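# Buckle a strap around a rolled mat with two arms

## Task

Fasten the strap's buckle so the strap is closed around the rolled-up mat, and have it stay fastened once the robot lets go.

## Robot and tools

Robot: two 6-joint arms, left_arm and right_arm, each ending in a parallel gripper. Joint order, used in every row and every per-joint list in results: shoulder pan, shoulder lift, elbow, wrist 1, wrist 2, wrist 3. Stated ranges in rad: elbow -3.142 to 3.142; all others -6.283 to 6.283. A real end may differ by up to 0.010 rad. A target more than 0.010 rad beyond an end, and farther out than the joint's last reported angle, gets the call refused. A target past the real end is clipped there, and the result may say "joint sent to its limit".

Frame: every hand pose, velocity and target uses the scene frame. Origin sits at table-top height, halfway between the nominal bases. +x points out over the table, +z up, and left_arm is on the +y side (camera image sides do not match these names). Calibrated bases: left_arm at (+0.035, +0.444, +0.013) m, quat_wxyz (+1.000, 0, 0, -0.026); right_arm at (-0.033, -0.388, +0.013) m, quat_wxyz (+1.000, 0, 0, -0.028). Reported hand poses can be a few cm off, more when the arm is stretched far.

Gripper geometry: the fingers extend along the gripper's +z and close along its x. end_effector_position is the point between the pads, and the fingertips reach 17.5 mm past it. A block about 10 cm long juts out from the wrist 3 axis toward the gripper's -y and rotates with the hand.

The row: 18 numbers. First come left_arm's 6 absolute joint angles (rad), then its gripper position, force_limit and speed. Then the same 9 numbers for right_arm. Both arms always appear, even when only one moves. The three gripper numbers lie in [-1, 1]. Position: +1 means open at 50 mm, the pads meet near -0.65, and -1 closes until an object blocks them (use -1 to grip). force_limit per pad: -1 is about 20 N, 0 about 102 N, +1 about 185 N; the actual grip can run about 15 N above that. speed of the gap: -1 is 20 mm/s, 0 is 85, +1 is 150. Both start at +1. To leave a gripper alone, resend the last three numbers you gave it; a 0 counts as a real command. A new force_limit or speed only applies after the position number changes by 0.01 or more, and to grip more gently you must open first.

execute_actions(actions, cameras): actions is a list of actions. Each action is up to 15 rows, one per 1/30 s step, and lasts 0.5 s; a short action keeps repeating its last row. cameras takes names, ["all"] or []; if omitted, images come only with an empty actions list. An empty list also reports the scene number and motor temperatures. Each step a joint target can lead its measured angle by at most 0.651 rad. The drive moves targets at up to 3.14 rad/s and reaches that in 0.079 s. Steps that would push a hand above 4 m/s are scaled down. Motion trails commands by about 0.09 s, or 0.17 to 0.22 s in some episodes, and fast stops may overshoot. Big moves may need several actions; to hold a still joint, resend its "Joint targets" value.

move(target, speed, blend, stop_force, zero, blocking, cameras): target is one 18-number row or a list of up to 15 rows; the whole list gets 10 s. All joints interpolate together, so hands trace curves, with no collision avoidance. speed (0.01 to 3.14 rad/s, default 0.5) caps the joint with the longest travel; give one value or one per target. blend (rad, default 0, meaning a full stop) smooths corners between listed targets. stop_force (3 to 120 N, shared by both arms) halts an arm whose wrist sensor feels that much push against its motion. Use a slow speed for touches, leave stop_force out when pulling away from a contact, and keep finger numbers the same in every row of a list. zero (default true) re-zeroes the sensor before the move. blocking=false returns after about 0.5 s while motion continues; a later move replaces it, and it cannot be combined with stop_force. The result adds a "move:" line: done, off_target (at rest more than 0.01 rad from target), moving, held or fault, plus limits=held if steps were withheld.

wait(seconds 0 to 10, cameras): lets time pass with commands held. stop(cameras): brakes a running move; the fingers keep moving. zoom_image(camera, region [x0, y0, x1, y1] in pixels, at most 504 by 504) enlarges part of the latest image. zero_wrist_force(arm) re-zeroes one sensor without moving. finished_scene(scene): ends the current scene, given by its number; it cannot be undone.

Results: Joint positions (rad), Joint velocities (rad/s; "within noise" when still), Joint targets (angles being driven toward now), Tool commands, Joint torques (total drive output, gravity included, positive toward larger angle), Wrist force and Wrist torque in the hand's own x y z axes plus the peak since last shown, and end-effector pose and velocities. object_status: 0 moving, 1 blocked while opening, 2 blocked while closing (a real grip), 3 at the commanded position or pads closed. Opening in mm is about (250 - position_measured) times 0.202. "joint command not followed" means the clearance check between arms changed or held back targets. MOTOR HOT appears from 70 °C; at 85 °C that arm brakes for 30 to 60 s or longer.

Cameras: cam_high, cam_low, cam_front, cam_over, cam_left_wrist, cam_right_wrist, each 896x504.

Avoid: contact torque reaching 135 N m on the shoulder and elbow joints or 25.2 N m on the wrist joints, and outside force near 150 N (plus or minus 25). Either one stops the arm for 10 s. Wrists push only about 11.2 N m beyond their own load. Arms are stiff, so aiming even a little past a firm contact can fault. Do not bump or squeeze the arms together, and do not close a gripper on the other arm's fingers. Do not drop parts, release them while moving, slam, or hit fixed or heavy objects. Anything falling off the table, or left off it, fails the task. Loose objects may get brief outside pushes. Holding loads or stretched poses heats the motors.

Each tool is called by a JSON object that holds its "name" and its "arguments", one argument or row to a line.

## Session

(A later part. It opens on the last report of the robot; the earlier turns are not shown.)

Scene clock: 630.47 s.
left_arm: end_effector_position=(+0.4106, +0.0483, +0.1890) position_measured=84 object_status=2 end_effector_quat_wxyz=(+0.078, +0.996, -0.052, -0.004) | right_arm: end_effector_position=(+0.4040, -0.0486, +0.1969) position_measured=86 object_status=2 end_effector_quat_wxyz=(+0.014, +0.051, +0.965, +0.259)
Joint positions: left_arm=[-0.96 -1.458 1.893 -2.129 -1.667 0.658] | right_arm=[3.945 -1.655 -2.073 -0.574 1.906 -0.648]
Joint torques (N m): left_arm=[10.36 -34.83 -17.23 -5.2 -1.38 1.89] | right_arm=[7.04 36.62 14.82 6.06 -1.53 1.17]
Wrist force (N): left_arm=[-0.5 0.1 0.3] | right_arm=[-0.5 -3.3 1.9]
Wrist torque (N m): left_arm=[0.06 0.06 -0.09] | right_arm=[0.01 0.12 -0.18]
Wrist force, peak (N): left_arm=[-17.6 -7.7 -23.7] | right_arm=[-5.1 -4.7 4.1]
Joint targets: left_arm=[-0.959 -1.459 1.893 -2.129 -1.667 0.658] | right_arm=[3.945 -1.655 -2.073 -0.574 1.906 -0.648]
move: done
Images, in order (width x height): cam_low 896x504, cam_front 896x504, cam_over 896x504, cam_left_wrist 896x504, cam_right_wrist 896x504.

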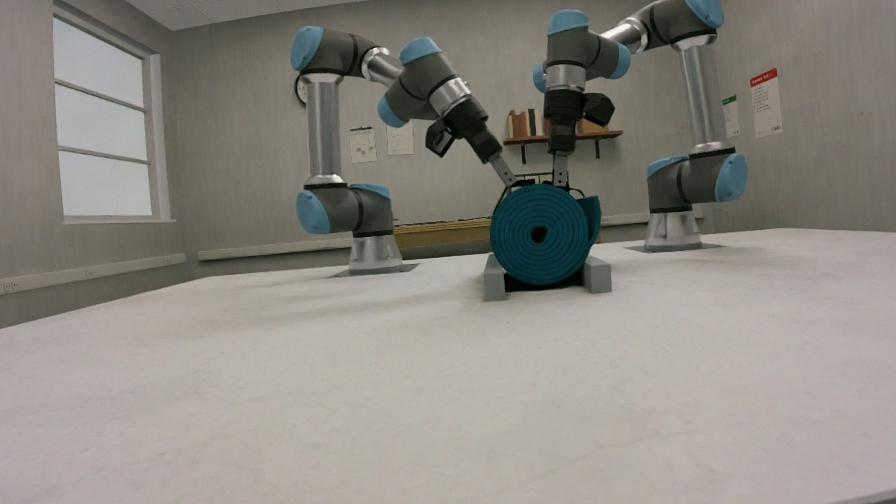

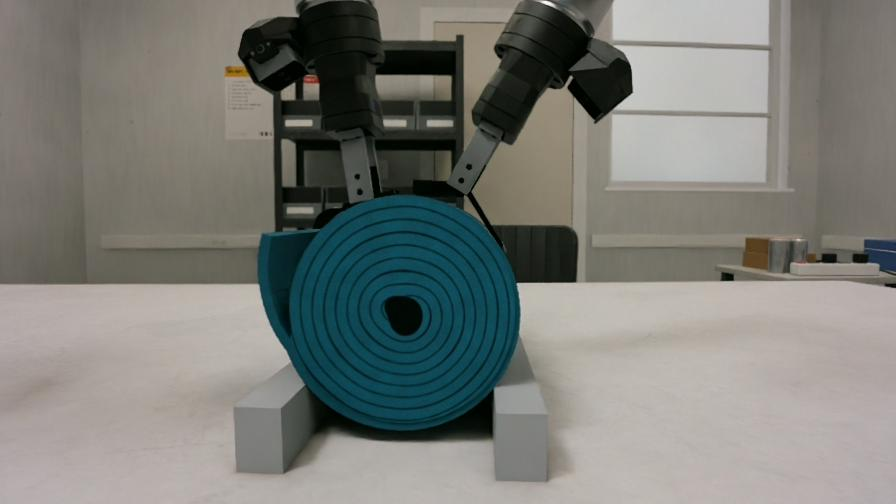

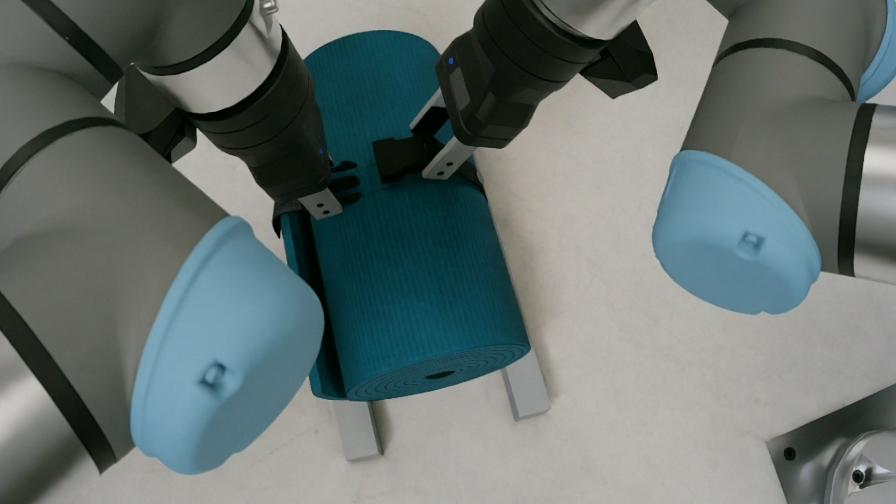

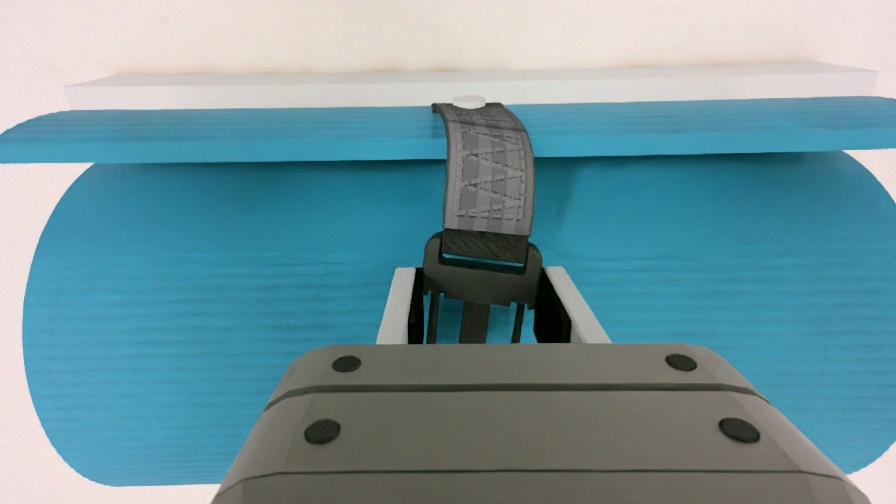

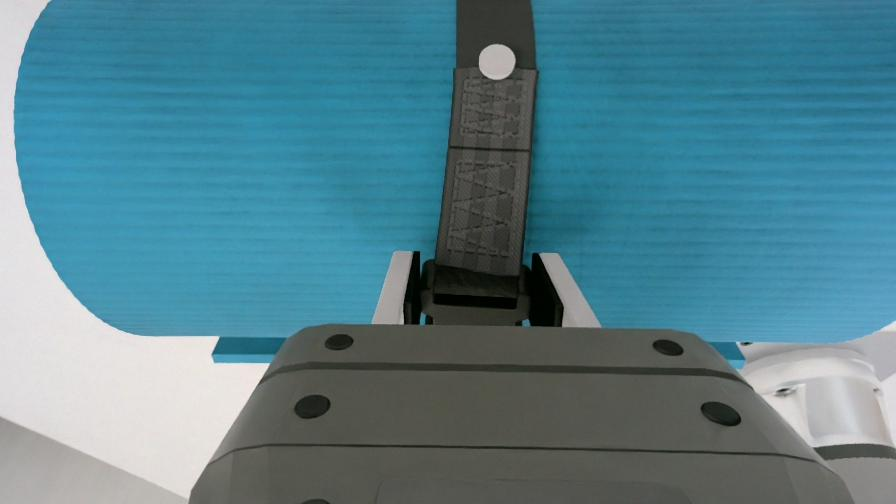

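{"name": "move", "arguments": {
  "target": [-1.0175,-1.3687,1.7019,-1.8177,-1.5112,0.6034,-1,-0.7,-0.9,3.9447,-1.655,-2.0734,-0.5739,1.9062,-0.6484,-1,-0.7,-0.9],
  "speed": 0.2,
  "cameras": ["cam_left_wrist","cam_right_wrist","cam_front","cam_over","cam_low"]
}}

{"name": "zoom_image", "arguments": {
  "camera": "cam_front",
  "region": [330, 140, 500, 230]
}}

{"name": "zoom_image", "arguments": {
  "camera": "cam_over",
  "region": [300, 100, 500, 260]
}}

{"name": "zoom_image", "arguments": {
  "camera": "cam_low",
  "region": [480, 150, 620, 220]
}}

Scene clock: 662.73 s.
left_arm: end_effector_position=(+0.4218, +0.0477, +0.1970) position_measured=84 object_status=2 end_effector_quat_wxyz=(-0.052, +0.997, -0.052, +0.003) | right_arm: end_effector_position=(+0.4040, -0.0486, +0.1969) position_measured=86 object_status=2 end_effector_quat_wxyz=(+0.014, +0.051, +0.965, +0.258)
Joint positions: left_arm=[-1.018 -1.369 1.702 -1.818 -1.511 0.603] | right_arm=[3.945 -1.655 -2.073 -0.574 1.906 -0.648]
Joint torques (N m): left_arm=[9.17 -45.03 -18.95 -4.72 -1.02 2.47] | right_arm=[6.49 36.96 14.39 5.91 -1.48 -0.5]
Wrist force (N): left_arm=[-0.8 0.9 0.8] | right_arm=[-0.7 -3.2 1.8]
Wrist torque (N m): left_arm=[0.20 0.00 0.06] | right_arm=[0.01 0.13 -0.18]
Wrist force, peak (N): left_arm=[-1.2 0.9 1.0] | right_arm=[-0.6 -3.7 2.1]
Joint targets: left_arm=[-1.017 -1.369 1.702 -1.818 -1.511 0.603] | right_arm=[3.945 -1.655 -2.073 -0.574 1.906 -0.648]
move: done
Images, in order (width x height): cam_low 896x504, cam_front 896x504, cam_over 896x504, cam_left_wrist 896x504, cam_right_wrist 896x504.

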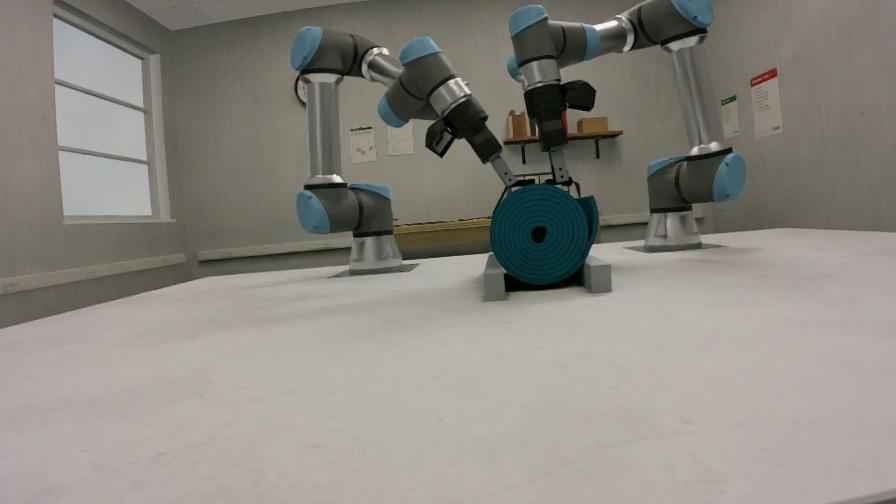

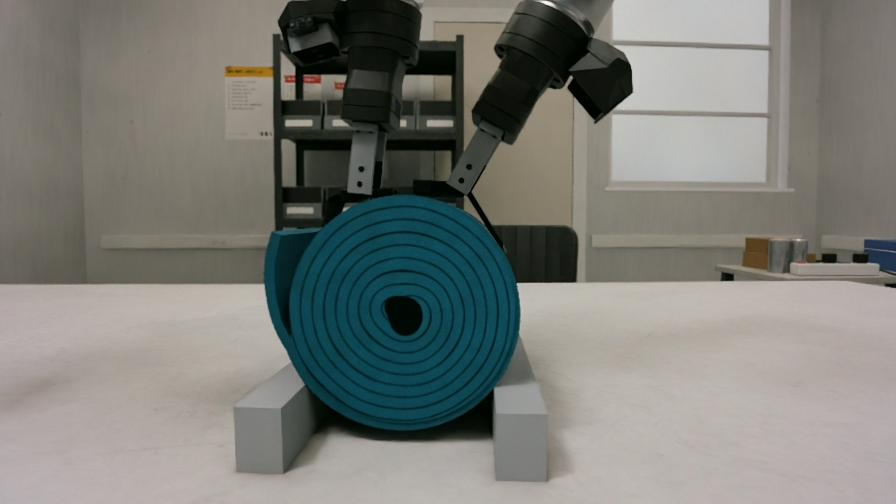

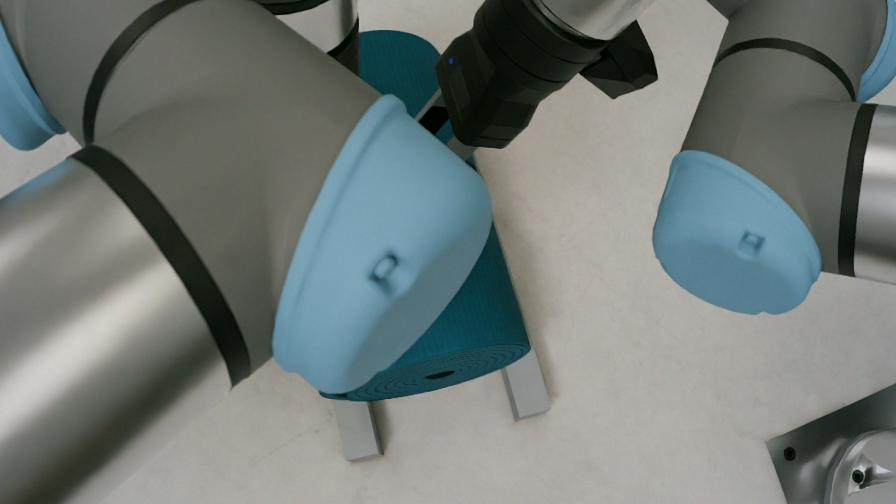

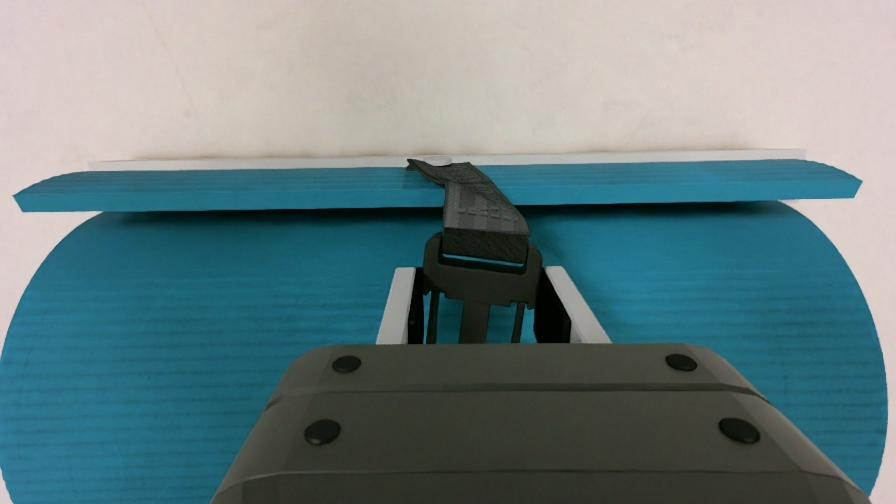

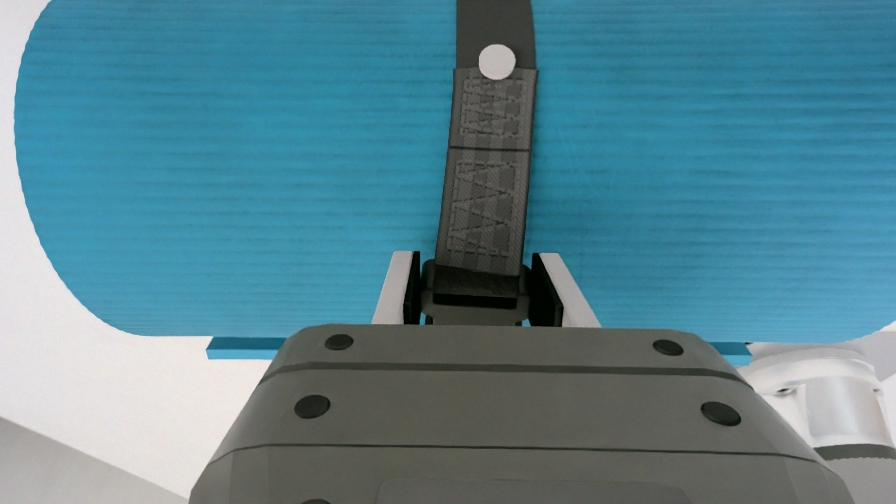

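Scaled by 2.965.

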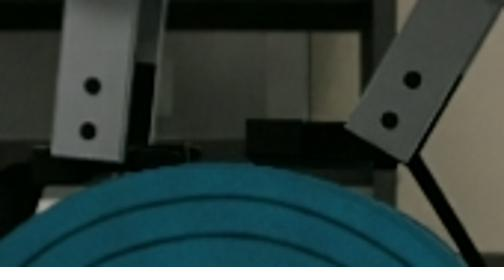

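Scaled by 2.520.

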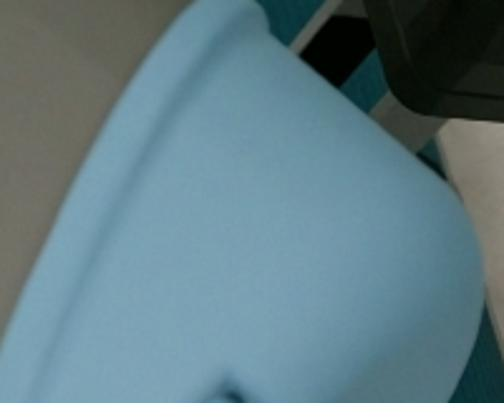

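Scaled by 3.600.

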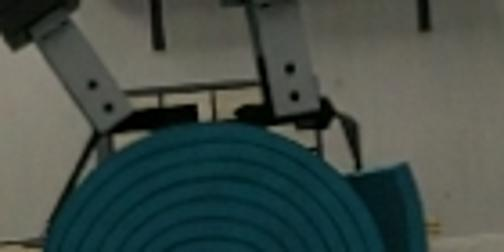

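{"name": "wait", "arguments": {
  "seconds": 0,
  "cameras": ["cam_high"]
}}

{"name": "zoom_image", "arguments": {
  "camera": "cam_high",
  "region": [400, 130, 520, 230]
}}

Scene clock: 666.43 s.
left_arm: end_effector_position=(+0.4219, +0.0477, +0.1970) position_measured=84 object_status=2 end_effector_quat_wxyz=(-0.052, +0.997, -0.052, +0.003) | right_arm: end_effector_position=(+0.4040, -0.0486, +0.1969) position_measured=86 object_status=2 end_effector_quat_wxyz=(+0.014, +0.051, +0.965, +0.258)
Joint positions: left_arm=[-1.017 -1.369 1.702 -1.818 -1.511 0.603] | right_arm=[3.945 -1.655 -2.073 -0.574 1.906 -0.648]
Joint torques (N m): left_arm=[9.73 -45.14 -16.93 -0.92 1.41 2.44] | right_arm=[6.9 37.02 14.45 5.85 -1.31 -0.57]
Wrist force (N): left_arm=[-0.9 1.1 1.0] | right_arm=[-0.6 -3.5 2.2]
Wrist torque (N m): left_arm=[0.22 0.01 0.04] | right_arm=[-0.02 0.14 -0.18]
Wrist force, peak (N): left_arm=[-0.9 1.2 1.1] | right_arm=[-0.5 -3.5 2.3]
Joint targets: left_arm=[-1.017 -1.369 1.702 -1.818 -1.511 0.603] | right_arm=[3.945 -1.655 -2.073 -0.574 1.906 -0.648]
Tool commands: left_gripper/position=-1.0 left_gripper/force_limit=-0.7 left_gripper/speed=-0.9 right_gripper/position=-1.0 right_gripper/force_limit=-0.7 right_gripper/speed=-0.9
Images, in order (width x height): cam_high 896x504.

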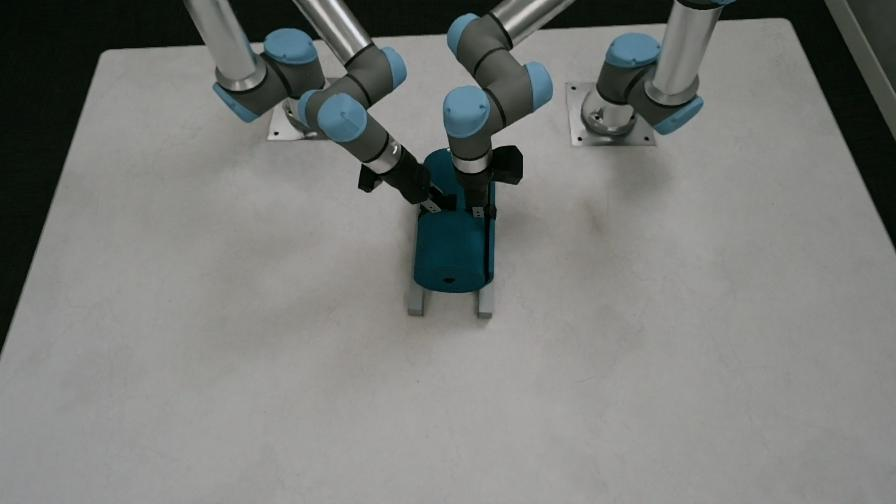

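Scaled by 4.200.

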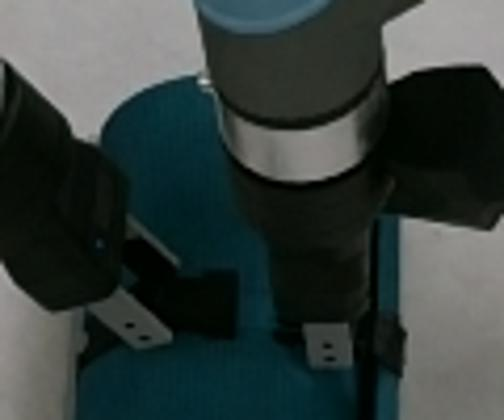

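{"name": "zoom_image", "arguments": {
  "camera": "cam_high",
  "region": [420, 180, 500, 226]
}}

Scaled by 6.300.

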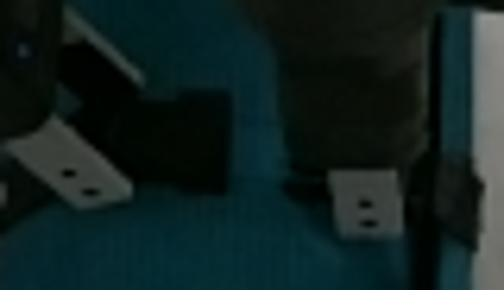

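{"name": "move", "arguments": {
  "target": [-1.0252,-1.3578,1.6786,-1.8049,-1.5119,0.5957,-1,-0.7,-0.9,3.9447,-1.655,-2.0734,-0.5739,1.9062,-0.6484,-1,-0.7,-0.9],
  "speed": 0.1,
  "cameras": ["cam_front","cam_high","cam_over","cam_right_wrist"]
}}

{"name": "zoom_image", "arguments": {
  "camera": "cam_front",
  "region": [330, 140, 500, 230]
}}

{"name": "zoom_image", "arguments": {
  "camera": "cam_high",
  "region": [420, 180, 500, 226]
}}

Scene clock: 688.13 s.
left_arm: end_effector_position=(+0.4214, +0.0393, +0.2006) position_measured=84 object_status=2 end_effector_quat_wxyz=(-0.052, +0.997, -0.052, +0.003) | right_arm: end_effector_position=(+0.4040, -0.0486, +0.1969) position_measured=86 object_status=2 end_effector_quat_wxyz=(+0.014, +0.051, +0.965, +0.258)
Joint positions: left_arm=[-1.025 -1.358 1.678 -1.805 -1.512 0.596] | right_arm=[3.945 -1.655 -2.073 -0.574 1.906 -0.648]
Joint torques (N m): left_arm=[5.08 -41.01 -16.84 -3.96 -1.02 -0.73] | right_arm=[6.58 36.63 14.63 5.74 -1.3 -0.5]
Wrist force (N): left_arm=[-1.5 0.6 1.7] | right_arm=[-0.6 -3.2 1.9]
Wrist torque (N m): left_arm=[0.18 0.01 0.04] | right_arm=[0.01 0.13 -0.18]
Wrist force, peak (N): left_arm=[-1.5 0.9 2.1] | right_arm=[-0.6 -3.6 2.2]
Joint targets: left_arm=[-1.025 -1.358 1.679 -1.805 -1.512 0.596] | right_arm=[3.945 -1.655 -2.073 -0.574 1.906 -0.648]
move: done
Images, in order (width x height): cam_high 896x504, cam_front 896x504, cam_over 896x504, cam_right_wrist 896x504.

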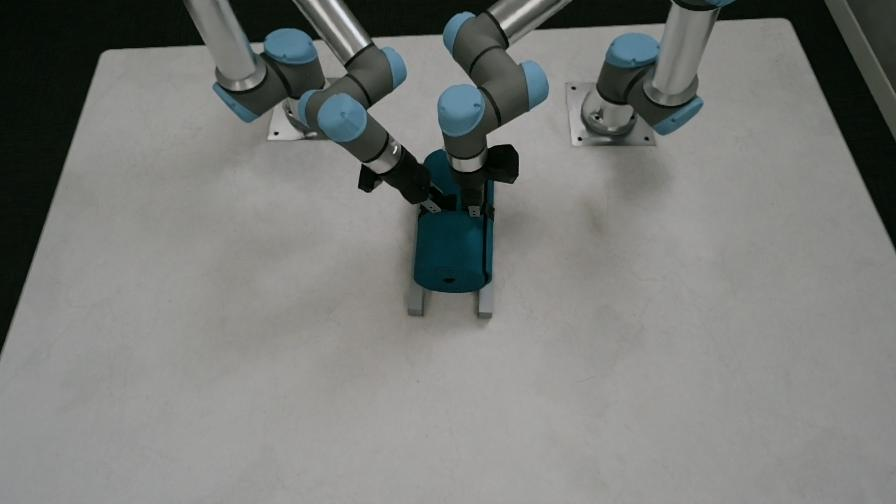

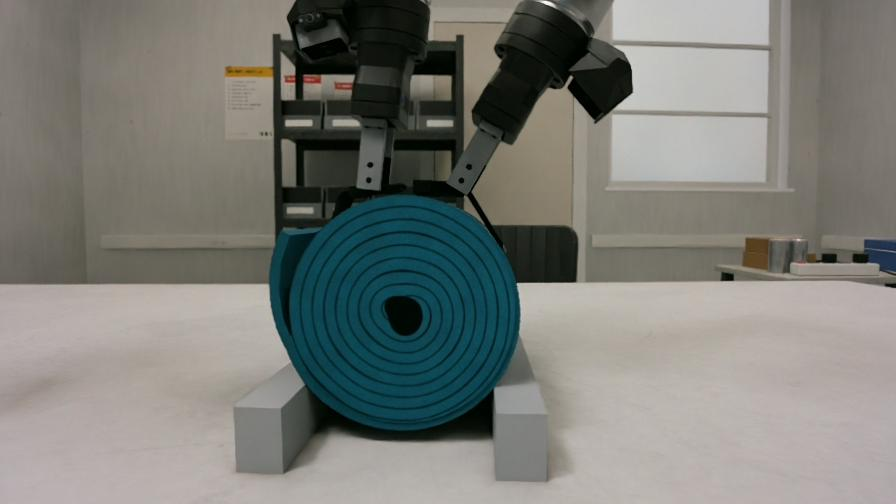

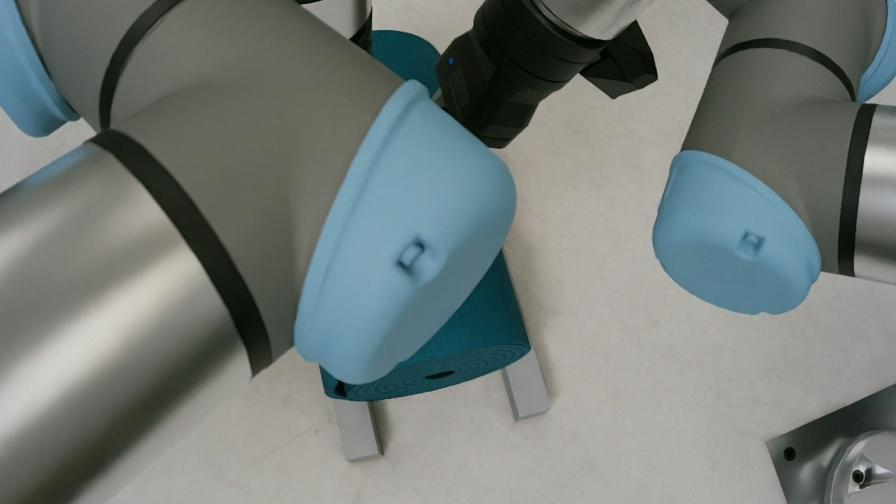

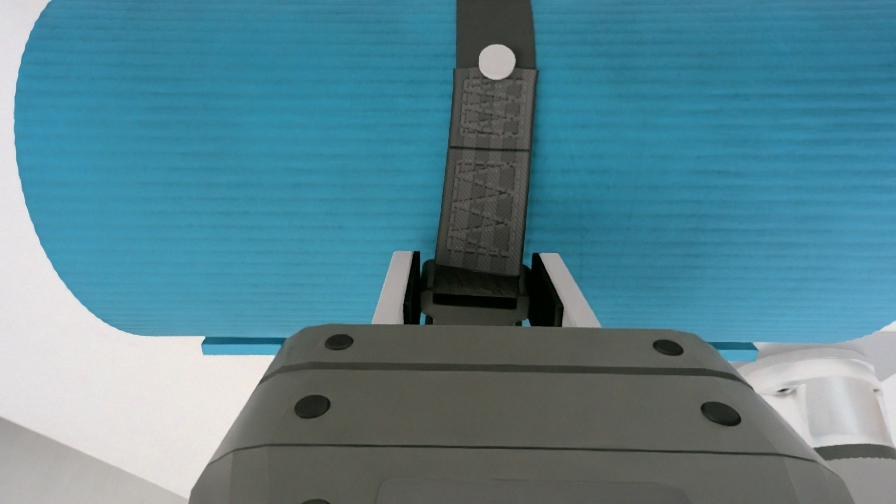

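Scaled by 2.965.

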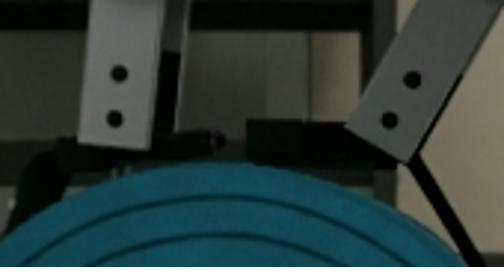

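Scaled by 6.300.

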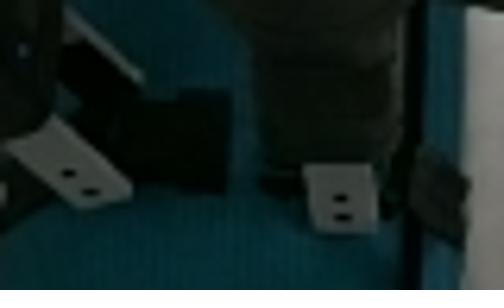

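{"name": "move", "arguments": {
  "target": [-1.035,-1.3406,1.658,-1.8009,-1.5127,0.5859,-1,-0.7,-0.9,3.9447,-1.655,-2.0734,-0.5739,1.9062,-0.6484,-1,-0.7,-0.9],
  "speed": 0.04,
  "stop_force": 10,
  "cameras": ["cam_front","cam_high","cam_low"]
}}

{"name": "zoom_image", "arguments": {
  "camera": "cam_front",
  "region": [330, 140, 500, 230]
}}

{"name": "zoom_image", "arguments": {
  "camera": "cam_high",
  "region": [420, 180, 500, 226]
}}

Scene clock: 701.00 s.
left_arm: end_effector_position=(+0.4207, +0.0289, +0.2002) position_measured=84 object_status=2 end_effector_quat_wxyz=(-0.052, +0.997, -0.052, +0.003) | right_arm: end_effector_position=(+0.4040, -0.0486, +0.1969) position_measured=86 object_status=2 end_effector_quat_wxyz=(+0.014, +0.051, +0.965, +0.258)
Joint positions: left_arm=[-1.035 -1.34 1.658 -1.801 -1.513 0.586] | right_arm=[3.945 -1.655 -2.073 -0.574 1.906 -0.648]
Joint torques (N m): left_arm=[-8.49 -32.35 -32.02 -3.39 -1.78 -1.99] | right_arm=[6.7 36.31 24.39 5.52 1.58 -0.5]
Wrist force (N): left_arm=[-0.6 -9.5 3.4] | right_arm=[0.6 -12.3 -2.6]
Wrist torque (N m): left_arm=[0.12 -0.01 -0.07] | right_arm=[-0.13 0.06 -0.11]
Wrist force, peak (N): left_arm=[-0.6 -9.6 3.4] | right_arm=[0.3 -12.6 -2.6]
Joint targets: left_arm=[-1.035 -1.340 1.658 -1.801 -1.513 0.586] | right_arm=[3.945 -1.655 -2.073 -0.574 1.906 -0.648]
move: contact (left_arm)
Images, in order (width x height): cam_high 896x504, cam_low 896x504, cam_front 896x504.

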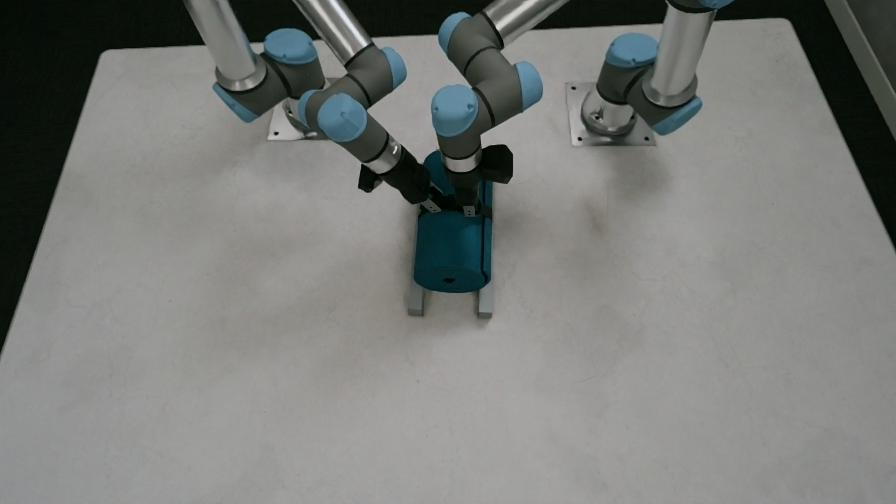

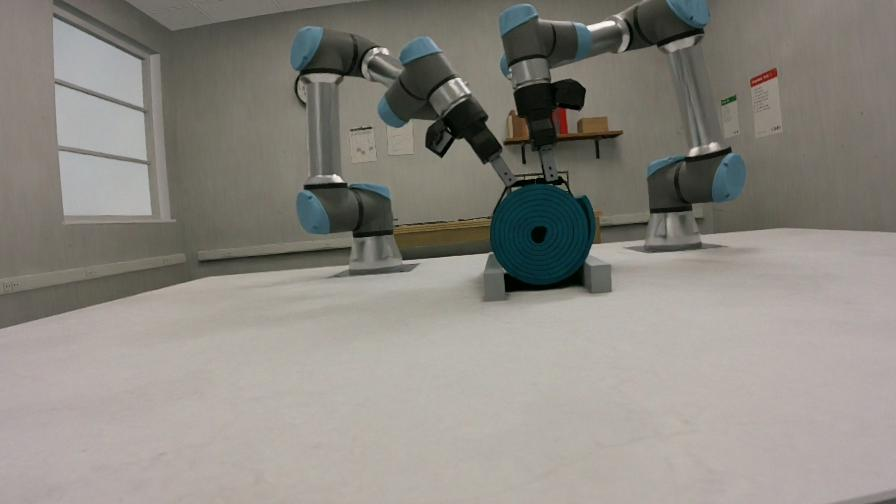

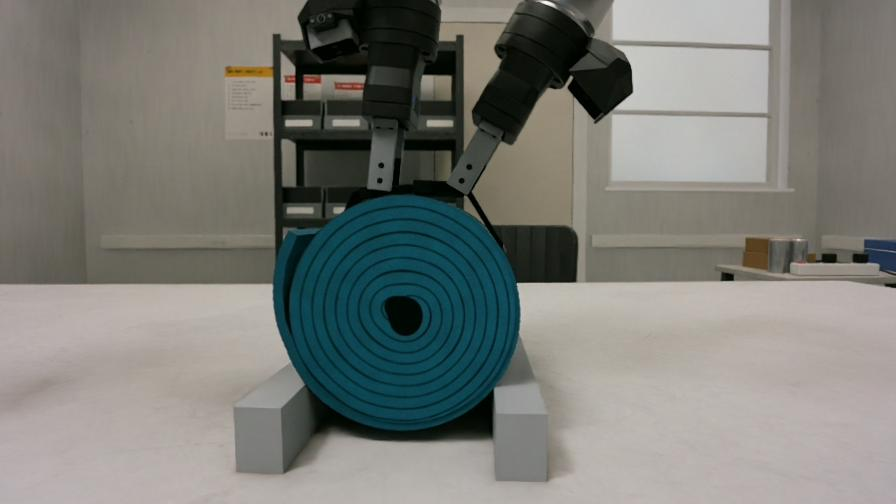

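Scaled by 2.965.

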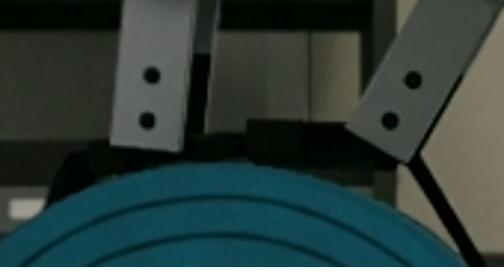

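Scaled by 6.300.

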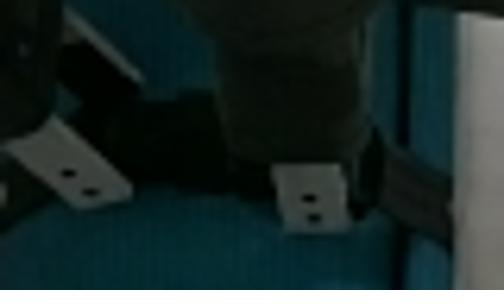

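{"name": "move", "arguments": {
  "target": [-1.0348,-1.3495,1.6691,-1.8031,-1.5127,0.5861,-1,-0.7,-0.9,3.9447,-1.655,-2.0734,-0.5739,1.9062,-0.6484,-1,-0.7,-0.9],
  "speed": 0.05
}}

{"name": "move", "arguments": {
  "target": [-1.0465,-1.3306,1.6453,-1.7977,-1.5138,0.5744,-1,-0.7,-0.9,3.9447,-1.655,-2.0734,-0.5739,1.9062,-0.6484,-1,-0.7,-0.9],
  "speed": 0.03,
  "stop_force": 12,
  "cameras": ["cam_front","cam_high","cam_low"]
}}

{"name": "zoom_image", "arguments": {
  "camera": "cam_front",
  "region": [330, 140, 500, 230]
}}

{"name": "zoom_image", "arguments": {
  "camera": "cam_high",
  "region": [430, 185, 490, 220]
}}

{"name": "zoom_image", "arguments": {
  "camera": "cam_low",
  "region": [480, 150, 620, 220]
}}

Scene clock: 717.33 s.
left_arm: end_effector_position=(+0.4189, +0.0326, +0.2002) position_measured=84 object_status=2 end_effector_quat_wxyz=(-0.052, +0.997, -0.052, +0.003) | right_arm: end_effector_position=(+0.4040, -0.0486, +0.1969) position_measured=86 object_status=2 end_effector_quat_wxyz=(+0.014, +0.051, +0.965, +0.259)
Joint positions: left_arm=[-1.035 -1.35 1.669 -1.803 -1.513 0.586] | right_arm=[3.945 -1.655 -2.073 -0.574 1.906 -0.648]
Joint torques (N m): left_arm=[9.63 -36.15 -27.95 -5.24 0.75 2.45] | right_arm=[6.44 34.12 30.78 5.56 1.21 -0.4]
Wrist force (N): left_arm=[-1.3 0.4 1.6] | right_arm=[-0.7 -3.2 1.8]
Wrist torque (N m): left_arm=[0.18 -0.01 0.02] | right_arm=[0.02 0.14 -0.18]
Wrist force, peak (N): left_arm=[-0.7 -9.7 3.5] | right_arm=[0.5 -12.6 -2.7]
Joint targets: left_arm=[-1.035 -1.350 1.669 -1.803 -1.513 0.586] | right_arm=[3.945 -1.655 -2.073 -0.574 1.906 -0.648]
move: done

Scene clock: 718.77 s.
left_arm: end_effector_position=(+0.4184, +0.0265, +0.2002) position_measured=84 object_status=2 end_effector_quat_wxyz=(-0.052, +0.997, -0.052, +0.003) | right_arm: end_effector_position=(+0.4040, -0.0486, +0.1969) position_measured=86 object_status=2 end_effector_quat_wxyz=(+0.014, +0.051, +0.965, +0.258)
Joint positions: left_arm=[-1.041 -1.34 1.657 -1.8 -1.513 0.58] | right_arm=[3.945 -1.655 -2.073 -0.574 1.906 -0.648]
Joint torques (N m): left_arm=[7.32 -46.36 -20.12 -7.33 -0.98 2.39] | right_arm=[6.54 33.21 23.81 6.41 4.89 -0.43]
Wrist force (N): left_arm=[-2.3 -6.7 3.0] | right_arm=[-1.4 -9.9 -1.2]
Wrist torque (N m): left_arm=[0.18 -0.05 0.04] | right_arm=[-0.06 0.05 -0.15]
Wrist force, peak (N): left_arm=[-1.8 -14.9 3.9] | right_arm=[-0.9 -18.0 -5.3]
Joint targets: left_arm=[-1.041 -1.340 1.657 -1.800 -1.513 0.580] | right_arm=[3.945 -1.655 -2.073 -0.574 1.906 -0.648]
move: contact (left_arm); left_arm: the elbow is farthest, 0.012 rad from its target
Images, in order (width x height): cam_high 896x504, cam_low 896x504, cam_front 896x504.

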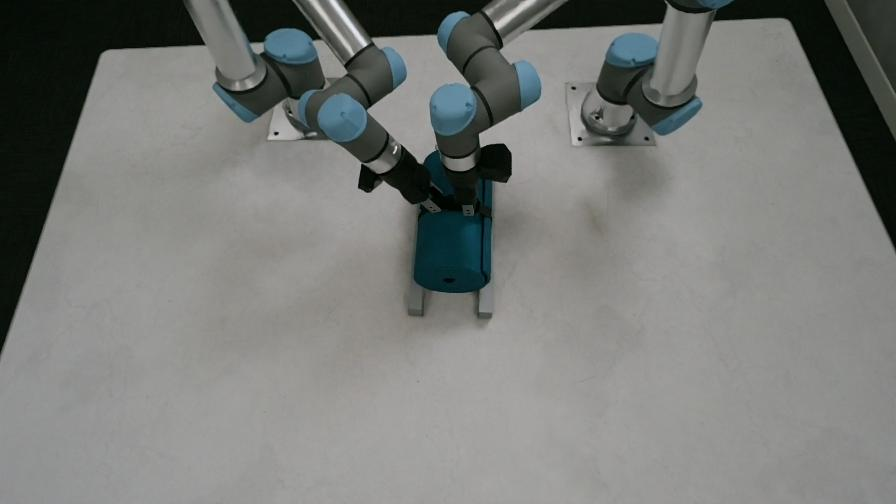

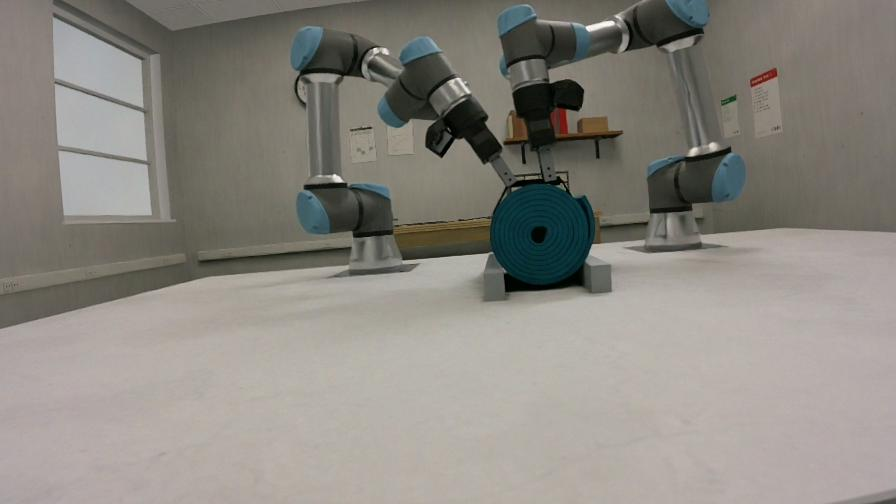

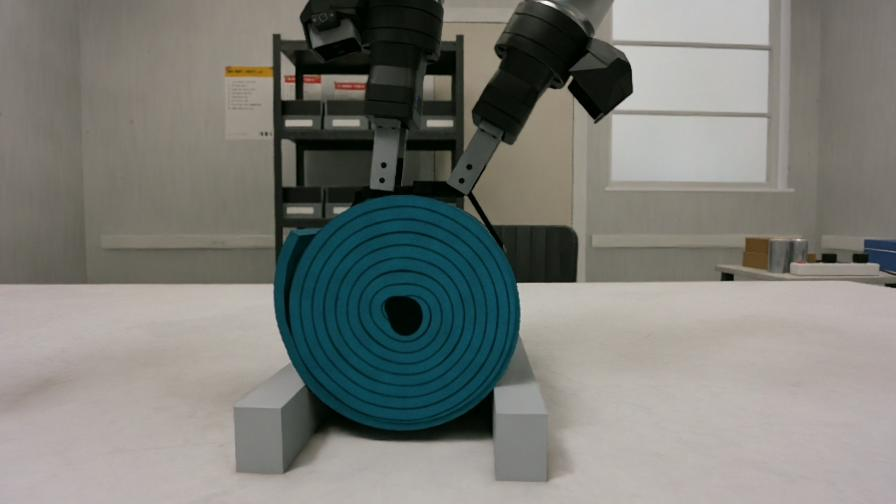

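Scaled by 2.965.

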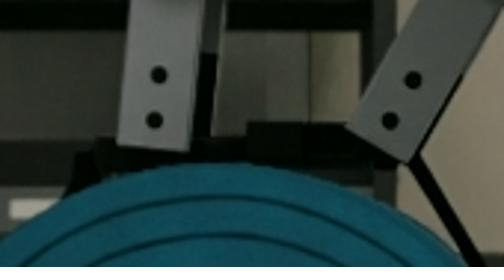

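Scaled by 8.400.

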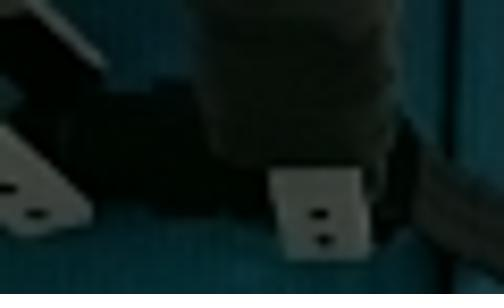

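Scaled by 3.600.

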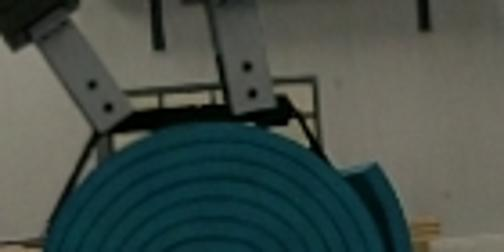

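{"name": "move", "arguments": {
  "target": [-1.0642,-1.3018,1.6079,-1.7882,-1.5152,0.5567,-1,-0.7,-0.9,3.9447,-1.655,-2.0734,-0.5739,1.9062,-0.6484,-1,-0.7,-0.9],
  "speed": 0.03,
  "stop_force": 25,
  "cameras": ["cam_front","cam_high","cam_low","cam_right_wrist"]
}}

{"name": "zoom_image", "arguments": {
  "camera": "cam_front",
  "region": [330, 140, 500, 230]
}}

{"name": "zoom_image", "arguments": {
  "camera": "cam_high",
  "region": [430, 185, 490, 220]
}}

{"name": "zoom_image", "arguments": {
  "camera": "cam_low",
  "region": [480, 150, 620, 220]
}}

Scene clock: 724.93 s.
left_arm: end_effector_position=(+0.4176, +0.0195, +0.2003) position_measured=88 object_status=2 end_effector_quat_wxyz=(-0.052, +0.997, -0.052, +0.003) | right_arm: end_effector_position=(+0.4040, -0.0486, +0.1969) position_measured=86 object_status=2 end_effector_quat_wxyz=(+0.014, +0.051, +0.965, +0.258)
Joint positions: left_arm=[-1.048 -1.329 1.643 -1.797 -1.514 0.573] | right_arm=[3.945 -1.655 -2.073 -0.574 1.906 -0.648]
Joint torques (N m): left_arm=[-1.03 -43.64 -22.64 -10.21 -4.3 2.5] | right_arm=[6.65 31.11 28.62 6.93 4.93 -0.39]
Wrist force (N): left_arm=[-1.0 -24.1 -1.0] | right_arm=[-1.5 -21.2 -11.2]
Wrist torque (N m): left_arm=[0.12 0.03 0.00] | right_arm=[-0.04 -0.06 -0.16]
Wrist force, peak (N): left_arm=[-1.6 -35.9 -2.8] | right_arm=[-1.2 -26.1 -16.1]
Joint targets: left_arm=[-1.048 -1.329 1.643 -1.797 -1.514 0.573] | right_arm=[3.945 -1.655 -2.073 -0.574 1.906 -0.648]
move: contact (left_arm); left_arm: the elbow is farthest, 0.035 rad from its target
Images, in order (width x height): cam_high 896x504, cam_low 896x504, cam_front 896x504, cam_right_wrist 896x504.

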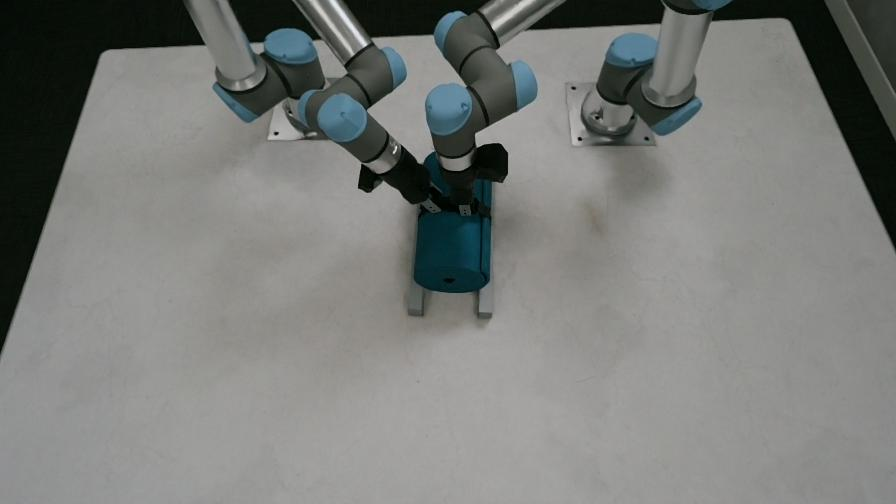

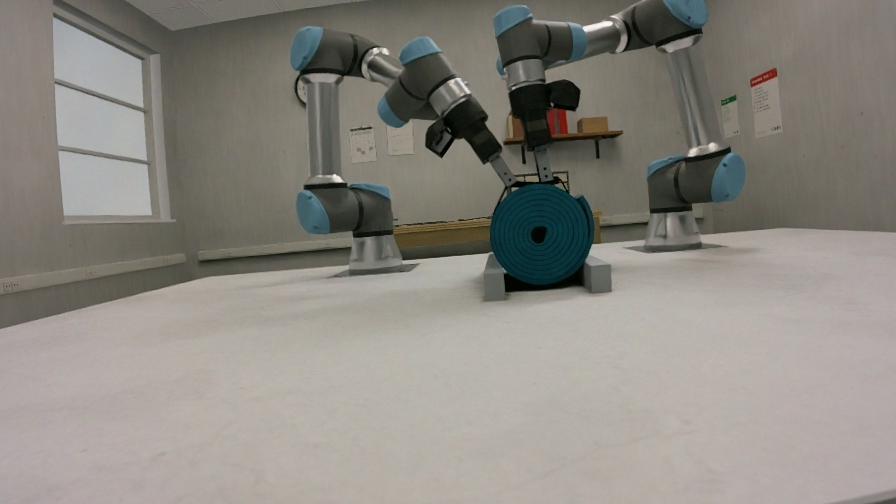

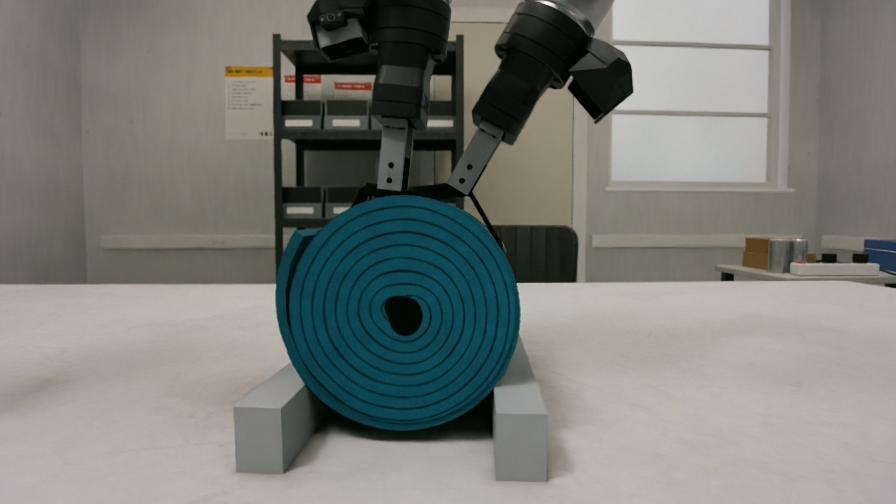

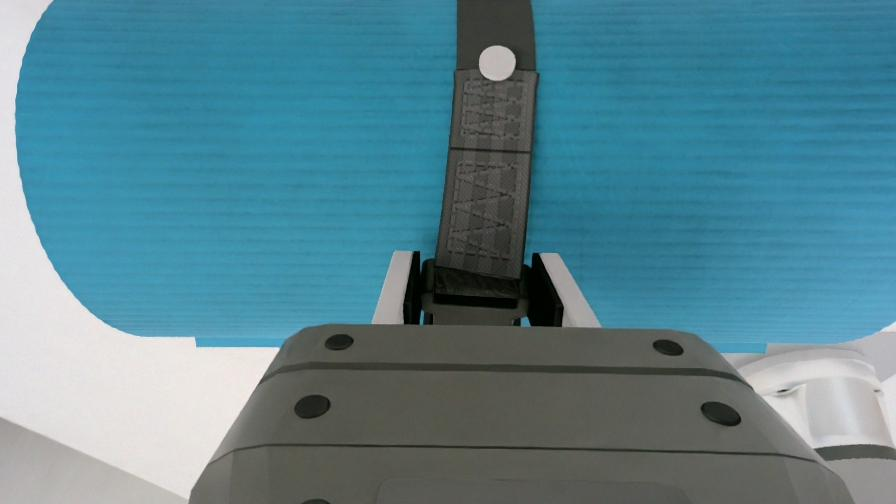

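Scaled by 2.965.

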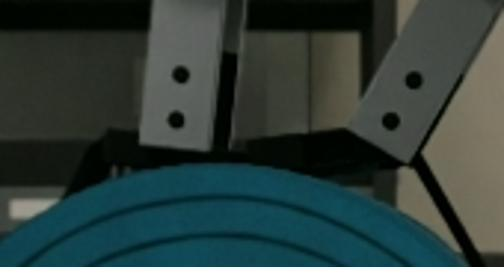

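Scaled by 8.400.

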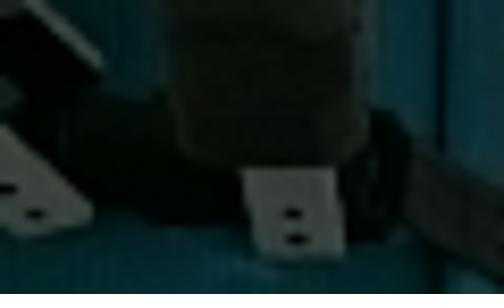

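Scaled by 3.600.

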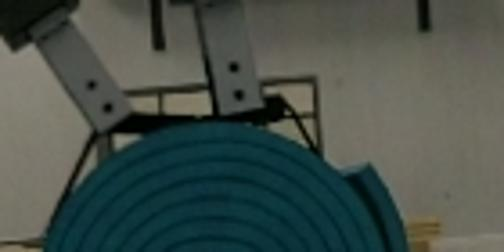

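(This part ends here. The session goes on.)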